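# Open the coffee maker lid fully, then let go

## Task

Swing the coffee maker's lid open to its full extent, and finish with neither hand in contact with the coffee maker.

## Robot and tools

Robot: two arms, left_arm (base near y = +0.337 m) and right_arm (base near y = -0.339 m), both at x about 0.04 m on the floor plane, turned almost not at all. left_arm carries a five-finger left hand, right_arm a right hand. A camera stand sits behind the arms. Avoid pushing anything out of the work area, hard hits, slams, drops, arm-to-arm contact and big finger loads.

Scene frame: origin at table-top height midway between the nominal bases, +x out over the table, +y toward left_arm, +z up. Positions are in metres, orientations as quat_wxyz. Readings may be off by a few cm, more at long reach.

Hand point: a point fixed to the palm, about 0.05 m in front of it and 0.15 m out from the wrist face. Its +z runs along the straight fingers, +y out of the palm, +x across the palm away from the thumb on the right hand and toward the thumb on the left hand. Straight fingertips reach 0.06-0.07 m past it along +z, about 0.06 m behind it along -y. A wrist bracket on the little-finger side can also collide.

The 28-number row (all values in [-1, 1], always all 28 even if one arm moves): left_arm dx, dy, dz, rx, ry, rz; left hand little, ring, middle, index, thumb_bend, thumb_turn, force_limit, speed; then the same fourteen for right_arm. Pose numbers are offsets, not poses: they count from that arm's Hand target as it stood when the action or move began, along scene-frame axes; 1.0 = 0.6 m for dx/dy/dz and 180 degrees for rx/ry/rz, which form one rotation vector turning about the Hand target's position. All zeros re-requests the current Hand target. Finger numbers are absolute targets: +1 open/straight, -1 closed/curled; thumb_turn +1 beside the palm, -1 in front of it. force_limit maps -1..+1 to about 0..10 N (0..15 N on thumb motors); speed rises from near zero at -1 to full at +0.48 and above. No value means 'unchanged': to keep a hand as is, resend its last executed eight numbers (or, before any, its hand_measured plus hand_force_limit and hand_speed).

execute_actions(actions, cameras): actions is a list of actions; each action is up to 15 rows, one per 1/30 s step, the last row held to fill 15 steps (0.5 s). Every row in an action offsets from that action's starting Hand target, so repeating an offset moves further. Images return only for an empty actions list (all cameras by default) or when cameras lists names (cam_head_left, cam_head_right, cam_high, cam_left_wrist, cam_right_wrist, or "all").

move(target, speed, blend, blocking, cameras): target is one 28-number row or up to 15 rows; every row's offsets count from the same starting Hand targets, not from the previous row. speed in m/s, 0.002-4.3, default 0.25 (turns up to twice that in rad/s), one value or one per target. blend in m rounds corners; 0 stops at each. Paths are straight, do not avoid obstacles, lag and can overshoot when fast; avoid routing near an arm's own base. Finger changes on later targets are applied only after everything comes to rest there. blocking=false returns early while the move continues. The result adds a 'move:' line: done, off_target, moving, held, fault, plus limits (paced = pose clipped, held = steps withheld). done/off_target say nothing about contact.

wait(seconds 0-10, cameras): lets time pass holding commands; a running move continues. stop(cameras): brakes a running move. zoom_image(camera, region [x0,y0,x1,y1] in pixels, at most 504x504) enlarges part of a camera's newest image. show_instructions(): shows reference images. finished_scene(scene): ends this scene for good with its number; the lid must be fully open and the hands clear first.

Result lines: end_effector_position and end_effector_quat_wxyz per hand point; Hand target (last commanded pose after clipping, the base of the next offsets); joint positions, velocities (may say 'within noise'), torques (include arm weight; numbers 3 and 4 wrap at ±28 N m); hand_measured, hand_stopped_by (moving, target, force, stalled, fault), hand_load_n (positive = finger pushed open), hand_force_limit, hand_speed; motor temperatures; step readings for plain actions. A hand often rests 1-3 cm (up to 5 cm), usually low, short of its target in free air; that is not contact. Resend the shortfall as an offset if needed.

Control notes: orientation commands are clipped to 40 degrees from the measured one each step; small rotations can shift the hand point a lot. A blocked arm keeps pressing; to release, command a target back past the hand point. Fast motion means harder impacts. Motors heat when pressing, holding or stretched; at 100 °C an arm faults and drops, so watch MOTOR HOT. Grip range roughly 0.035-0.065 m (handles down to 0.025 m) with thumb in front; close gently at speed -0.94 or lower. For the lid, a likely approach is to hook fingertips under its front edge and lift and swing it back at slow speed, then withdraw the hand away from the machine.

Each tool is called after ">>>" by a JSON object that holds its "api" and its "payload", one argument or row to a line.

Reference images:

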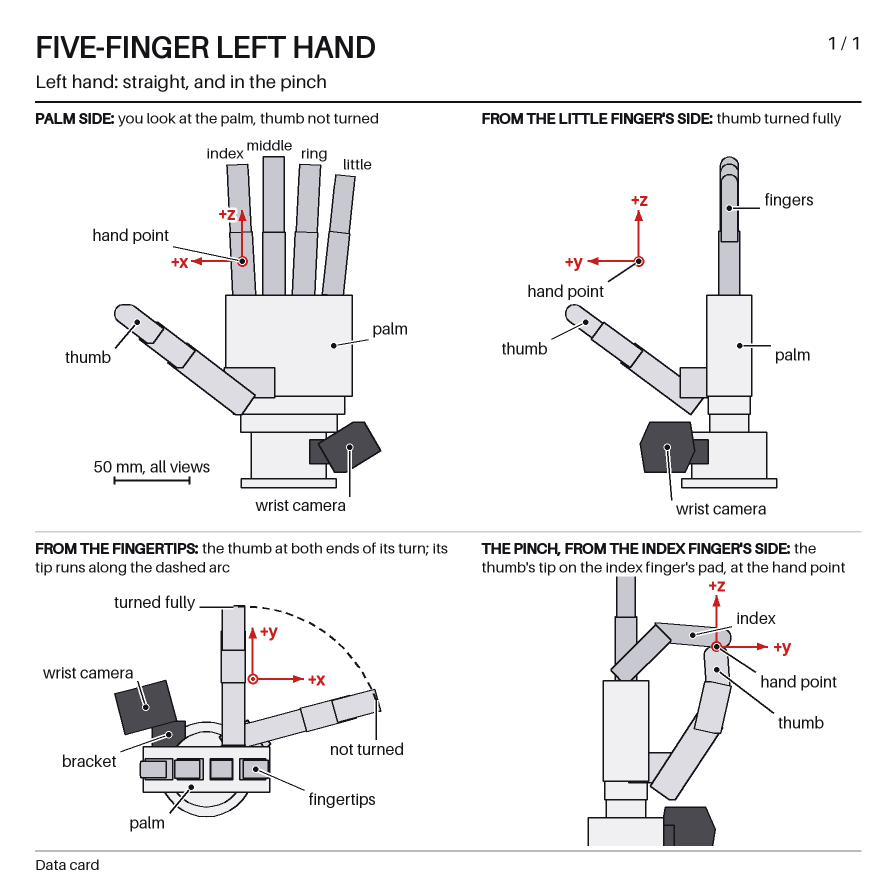

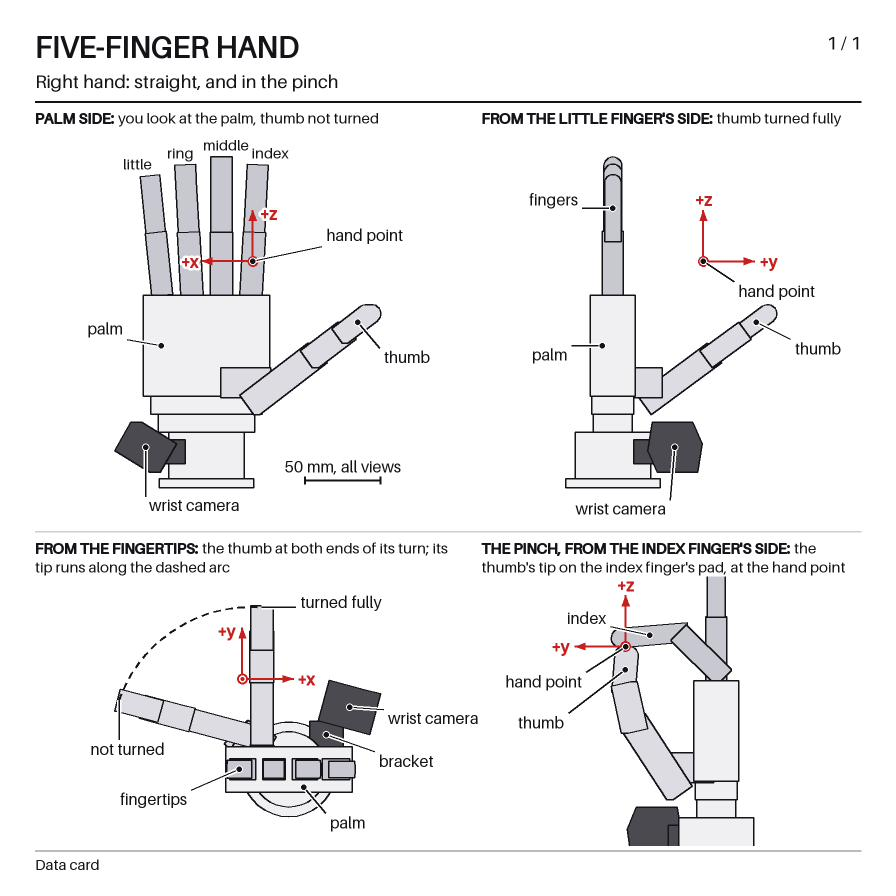

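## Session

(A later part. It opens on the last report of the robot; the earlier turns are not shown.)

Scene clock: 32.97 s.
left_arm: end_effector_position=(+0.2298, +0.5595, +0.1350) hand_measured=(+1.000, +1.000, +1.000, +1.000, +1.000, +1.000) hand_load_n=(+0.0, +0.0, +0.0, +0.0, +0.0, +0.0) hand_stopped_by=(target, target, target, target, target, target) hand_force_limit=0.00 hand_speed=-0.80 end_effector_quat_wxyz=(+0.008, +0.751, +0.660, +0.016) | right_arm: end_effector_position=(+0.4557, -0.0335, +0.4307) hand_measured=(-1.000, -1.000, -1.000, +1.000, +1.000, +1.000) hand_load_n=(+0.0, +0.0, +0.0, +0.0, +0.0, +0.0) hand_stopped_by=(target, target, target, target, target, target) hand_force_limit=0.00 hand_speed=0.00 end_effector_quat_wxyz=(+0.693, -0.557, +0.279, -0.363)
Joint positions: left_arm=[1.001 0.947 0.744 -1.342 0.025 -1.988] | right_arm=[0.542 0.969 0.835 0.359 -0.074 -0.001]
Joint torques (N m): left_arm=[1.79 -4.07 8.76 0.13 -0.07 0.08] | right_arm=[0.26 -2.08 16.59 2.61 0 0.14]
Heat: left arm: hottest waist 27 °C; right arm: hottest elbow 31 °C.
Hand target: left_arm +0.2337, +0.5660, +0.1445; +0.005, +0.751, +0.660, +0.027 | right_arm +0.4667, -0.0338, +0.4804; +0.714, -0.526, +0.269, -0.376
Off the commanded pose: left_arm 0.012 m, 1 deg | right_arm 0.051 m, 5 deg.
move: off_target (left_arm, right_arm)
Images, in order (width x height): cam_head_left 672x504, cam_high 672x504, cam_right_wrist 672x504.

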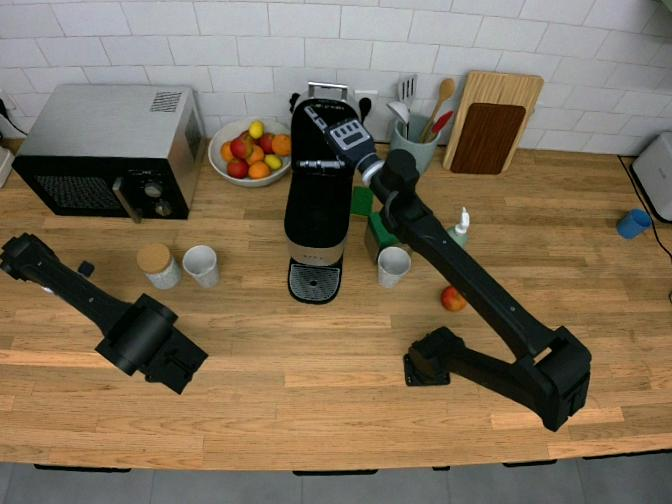

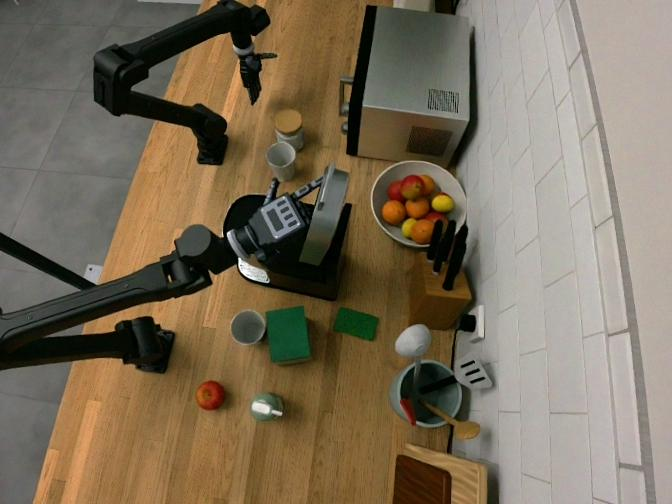

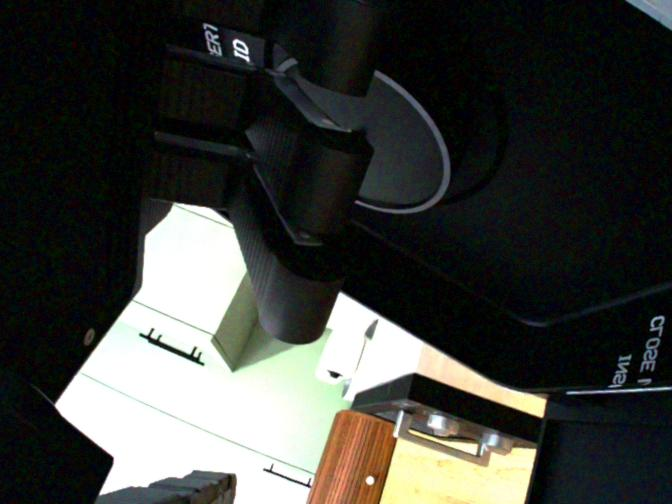

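>>> {"api": "move", "payload": {
  "target": [
    [0,0,0,0,0,0,1,1,1,1,1,1,0,-0.8,0.06,0.0,0.0,0.0,0,0,-1,-1,-1,1,1,1,0,0]
  ],
  "speed": 0.06,
  "cameras": ["cam_head_left","cam_high"]
}}

>>> {"api": "zoom_image", "payload": {
  "camera": "cam_head_left",
  "region": [250, 60, 410, 220]
}}

>>> {"api": "zoom_image", "payload": {
  "camera": "cam_high",
  "region": [220, 110, 400, 290]
}}

Scene clock: 34.27 s.
left_arm: end_effector_position=(+0.2298, +0.5595, +0.1350) hand_measured=(+1.000, +1.000, +1.000, +1.000, +1.000, +1.000) hand_load_n=(+0.0, +0.0, +0.0, +0.0, +0.0, +0.0) hand_stopped_by=(target, target, target, target, target, target) hand_force_limit=0.00 hand_speed=-0.80 end_effector_quat_wxyz=(+0.008, +0.751, +0.660, +0.016) | right_arm: end_effector_position=(+0.4826, -0.0300, +0.4293) hand_measured=(-1.000, -1.000, -1.000, +1.000, +1.000, +1.000) hand_load_n=(-0.5, +0.0, +0.0, -1.0, +0.0, +0.0) hand_stopped_by=(target, target, target, target, target, target) hand_force_limit=0.00 hand_speed=0.00 end_effector_quat_wxyz=(+0.695, -0.560, +0.274, -0.358)
Joint positions: left_arm=[1.001 0.947 0.744 -1.342 0.025 -1.988] | right_arm=[0.5 1.047 0.881 0.392 -0.131 0.009]
Joint torques (N m): left_arm=[1.73 -4.13 8.75 0.13 -0.07 0.08] | right_arm=[-0.85 -2.26 17.29 2.66 0.31 0.19]
Heat: left arm: hottest waist 27 °C; right arm: hottest elbow 31 °C.
Hand target: left_arm +0.2337, +0.5660, +0.1445; +0.005, +0.751, +0.660, +0.027 | right_arm +0.5027, -0.0338, +0.4802; +0.714, -0.526, +0.269, -0.376
Off the commanded pose: left_arm 0.012 m, 1 deg | right_arm 0.055 m, 5 deg.
move: off_target (left_arm, right_arm)
Images, in order (width x height): cam_head_left 672x504, cam_high 672x504.

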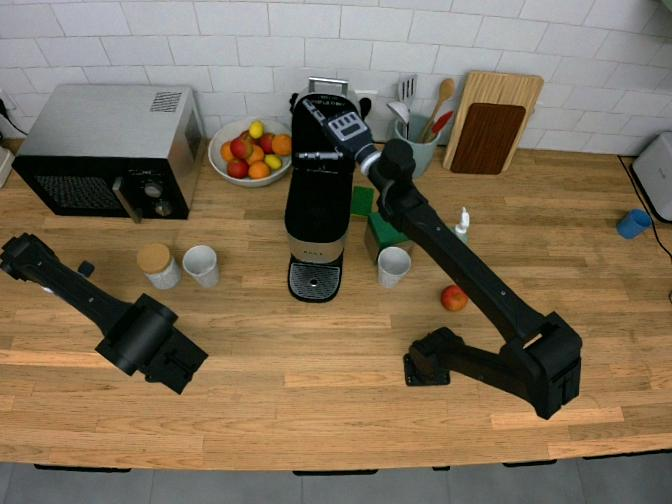

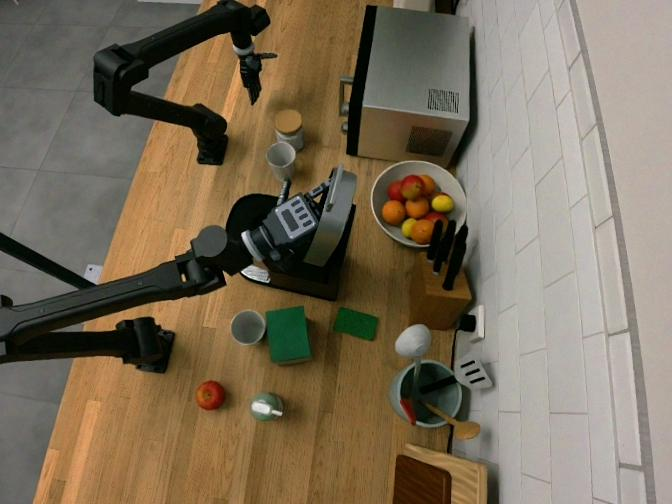

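Scaled by 3.150 from the camera's 672x504 image, which has a finer 960x720 frame.

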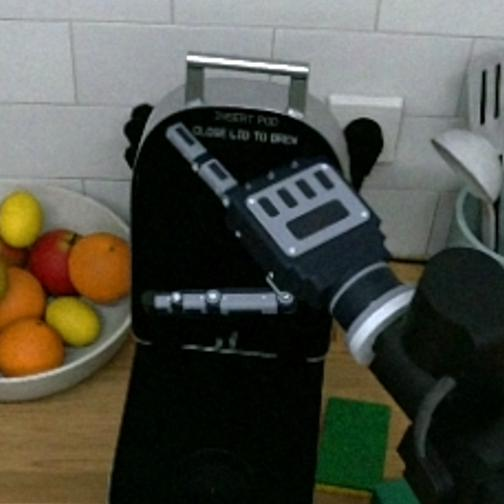

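Scaled by 2.800 from the camera's 672x504 image, which has a finer 960x720 frame.

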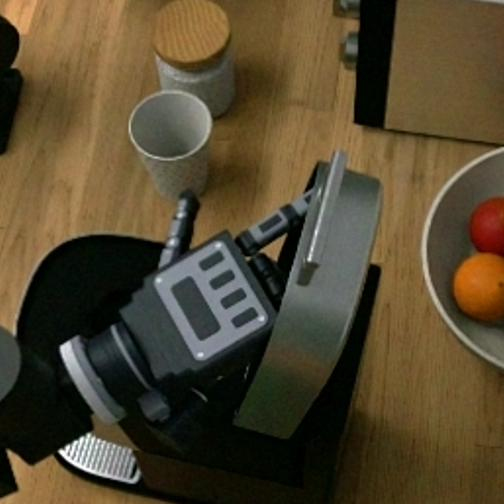

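>>> {"api": "move", "payload": {
  "target": [
    [0,0,0,0,0,0,1,1,1,1,1,1,0,-0.8,0.05,0.0,0.0,0.0,0,0,-1,-1,-1,1,1,1,0,0]
  ],
  "speed": 0.06,
  "cameras": ["cam_head_left","cam_high"]
}}

>>> {"api": "zoom_image", "payload": {
  "camera": "cam_head_left",
  "region": [250, 60, 410, 220]
}}

>>> {"api": "zoom_image", "payload": {
  "camera": "cam_high",
  "region": [220, 110, 400, 290]
}}

Scene clock: 35.57 s.
left_arm: end_effector_position=(+0.2298, +0.5595, +0.1350) hand_measured=(+1.000, +1.000, +1.000, +1.000, +1.000, +1.000) hand_load_n=(+0.0, +0.0, +0.0, +0.0, +0.0, +0.0) hand_stopped_by=(target, target, target, target, target, target) hand_force_limit=0.00 hand_speed=-0.80 end_effector_quat_wxyz=(+0.008, +0.751, +0.660, +0.016) | right_arm: end_effector_position=(+0.5136, -0.0315, +0.4289) hand_measured=(-1.000, -1.000, -1.000, +1.000, +1.000, +1.000) hand_load_n=(-0.5, -0.5, +0.0, -1.0, +0.0, +0.0) hand_stopped_by=(target, target, target, target, target, target) hand_force_limit=0.00 hand_speed=0.00 end_effector_quat_wxyz=(+0.694, -0.558, +0.281, -0.357)
Joint positions: left_arm=[1.001 0.947 0.744 -1.342 0.025 -1.988] | right_arm=[0.459 1.123 0.933 0.414 -0.162 0.027]
Joint torques (N m): left_arm=[1.79 -4.13 8.73 0.13 -0.07 0.08] | right_arm=[-0.26 -3.55 17.29 2.8 0.15 0.12]
Motor temperatures (°C): left_arm=[27 25 26 20 22 19] | right_arm=[28 27 32 24 22 20]
Heat: left arm: hottest waist 27 °C; right arm: hottest elbow 32 °C.
Hand target: left_arm +0.2337, +0.5660, +0.1445; +0.005, +0.751, +0.660, +0.027 | right_arm +0.5327, -0.0338, +0.4804; +0.714, -0.526, +0.269, -0.376
Off the commanded pose: left_arm 0.012 m, 1 deg | right_arm 0.055 m, 5 deg.
move: off_target (left_arm, right_arm)
Images, in order (width x height): cam_head_left 672x504, cam_high 672x504.

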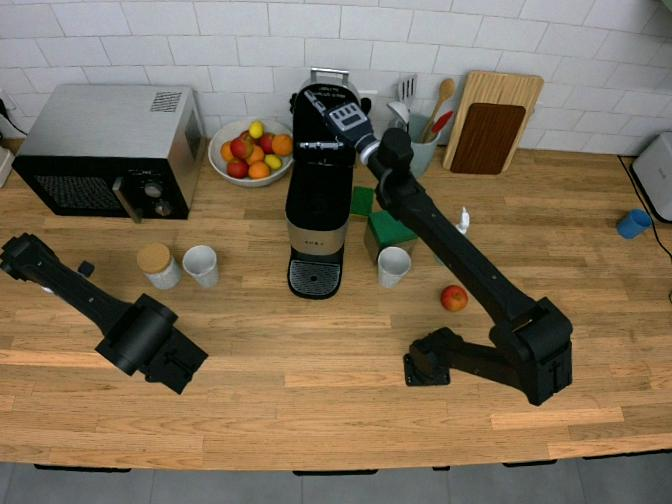

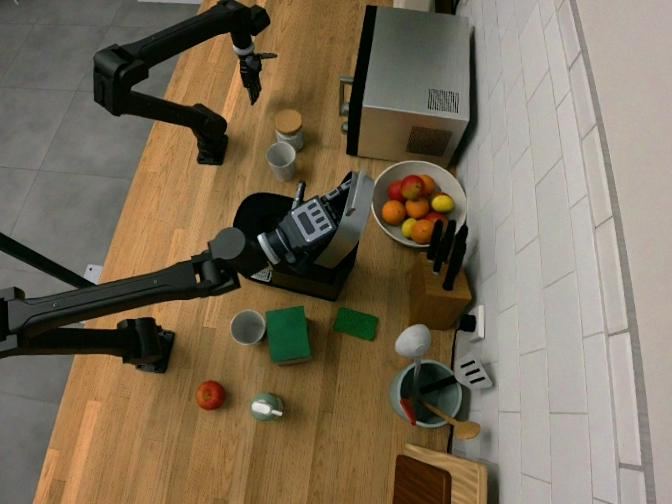

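Scaled by 3.150 from the camera's 672x504 image, which has a finer 960x720 frame.

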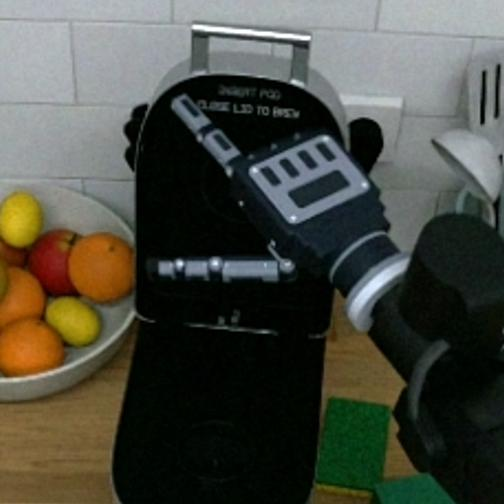

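Scaled by 2.800 from the camera's 672x504 image, which has a finer 960x720 frame.

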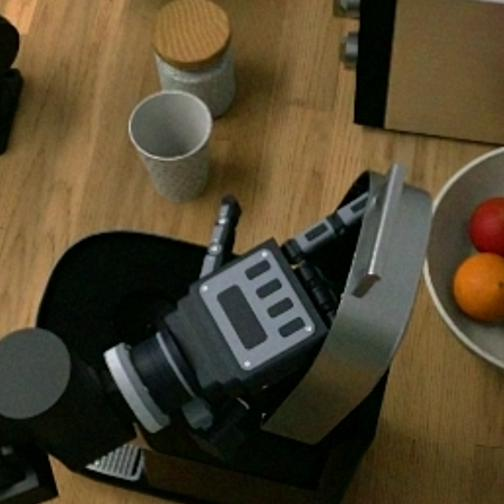

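>>> {"api": "move", "payload": {
  "target": [
    [0,0,0,0,0,0,1,1,1,1,1,1,0,-0.8,-0.05,0.0,0.0,0.0,0,0,-1,-1,-1,1,1,1,0,0],
    [0,0,0,0,0,0,1,1,1,1,1,1,0,-0.8,-0.3,0.0,0.02,0.0,0,0,-1,-1,-1,1,1,1,0,0]
  ],
  "speed": [0.06, 0.12],
  "cameras": ["cam_head_left","cam_high"]
}}

>>> {"api": "zoom_image", "payload": {
  "camera": "cam_head_left",
  "region": [230, 60, 410, 320]
}}

>>> {"api": "zoom_image", "payload": {
  "camera": "cam_high",
  "region": [200, 130, 380, 310]
}}

Scene clock: 38.53 s.
left_arm: end_effector_position=(+0.2298, +0.5595, +0.1350) hand_measured=(+1.000, +1.000, +1.000, +1.000, +1.000, +1.000) hand_load_n=(+0.0, +0.0, +0.0, +0.0, +0.0, +0.0) hand_stopped_by=(target, target, target, target, target, target) hand_force_limit=0.00 hand_speed=-0.80 end_effector_quat_wxyz=(+0.008, +0.751, +0.660, +0.016) | right_arm: end_effector_position=(+0.3580, -0.0363, +0.4979) hand_measured=(-1.000, -1.000, -1.000, +1.000, +1.000, +1.000) hand_load_n=(+0.0, +0.0, +0.0, +0.0, +0.0, +0.0) hand_stopped_by=(target, target, target, target, target, target) hand_force_limit=0.00 hand_speed=0.00 end_effector_quat_wxyz=(+0.716, -0.519, +0.274, -0.377)
Joint positions: left_arm=[1.001 0.947 0.744 -1.342 0.025 -1.988] | right_arm=[0.765 0.725 0.827 0.218 0.162 -0.052]
Joint torques (N m): left_arm=[1.73 -4.13 8.75 0.13 -0.07 0.08] | right_arm=[2.43 -0.15 9.73 1.25 0.12 -0.05]
Heat: left arm: hottest waist 27 °C; right arm: hottest elbow 33 °C.
Hand target: left_arm +0.2337, +0.5660, +0.1445; +0.005, +0.751, +0.660, +0.027 | right_arm +0.3527, -0.0338, +0.4922; +0.714, -0.526, +0.269, -0.376
Off the commanded pose: left_arm 0.012 m, 1 deg | right_arm 0.008 m, 1 deg.
move: off_target (left_arm)
Images, in order (width x height): cam_head_left 672x504, cam_high 672x504.

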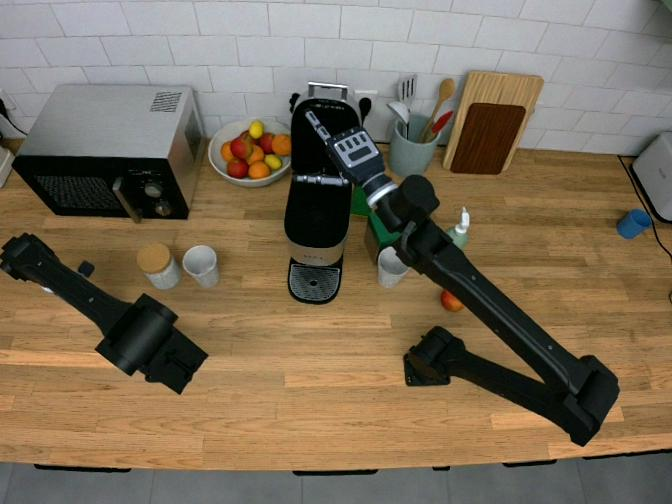

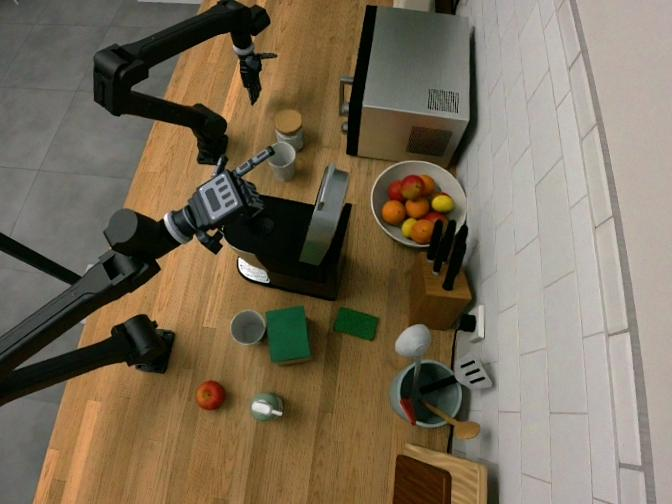

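Scaled by 1.938 from the camera's 672x504 image, which has a finer 960x720 frame.

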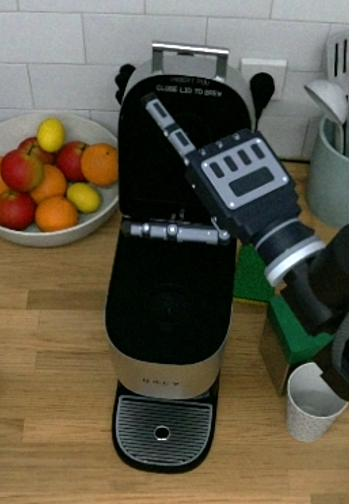

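Scaled by 2.800 from the camera's 672x504 image, which has a finer 960x720 frame.

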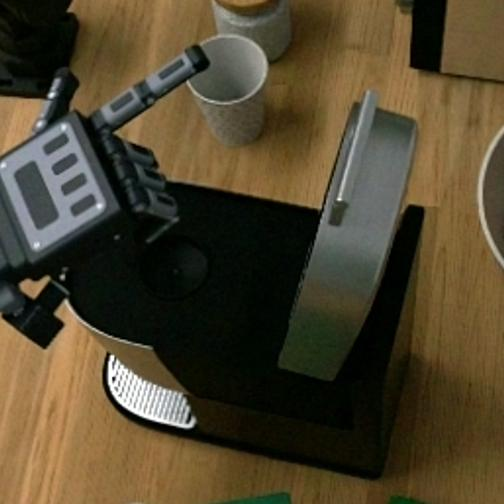

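>>> {"api": "finished_scene", "payload": {
  "scene": 1
}}

The scene is finished: the task was done.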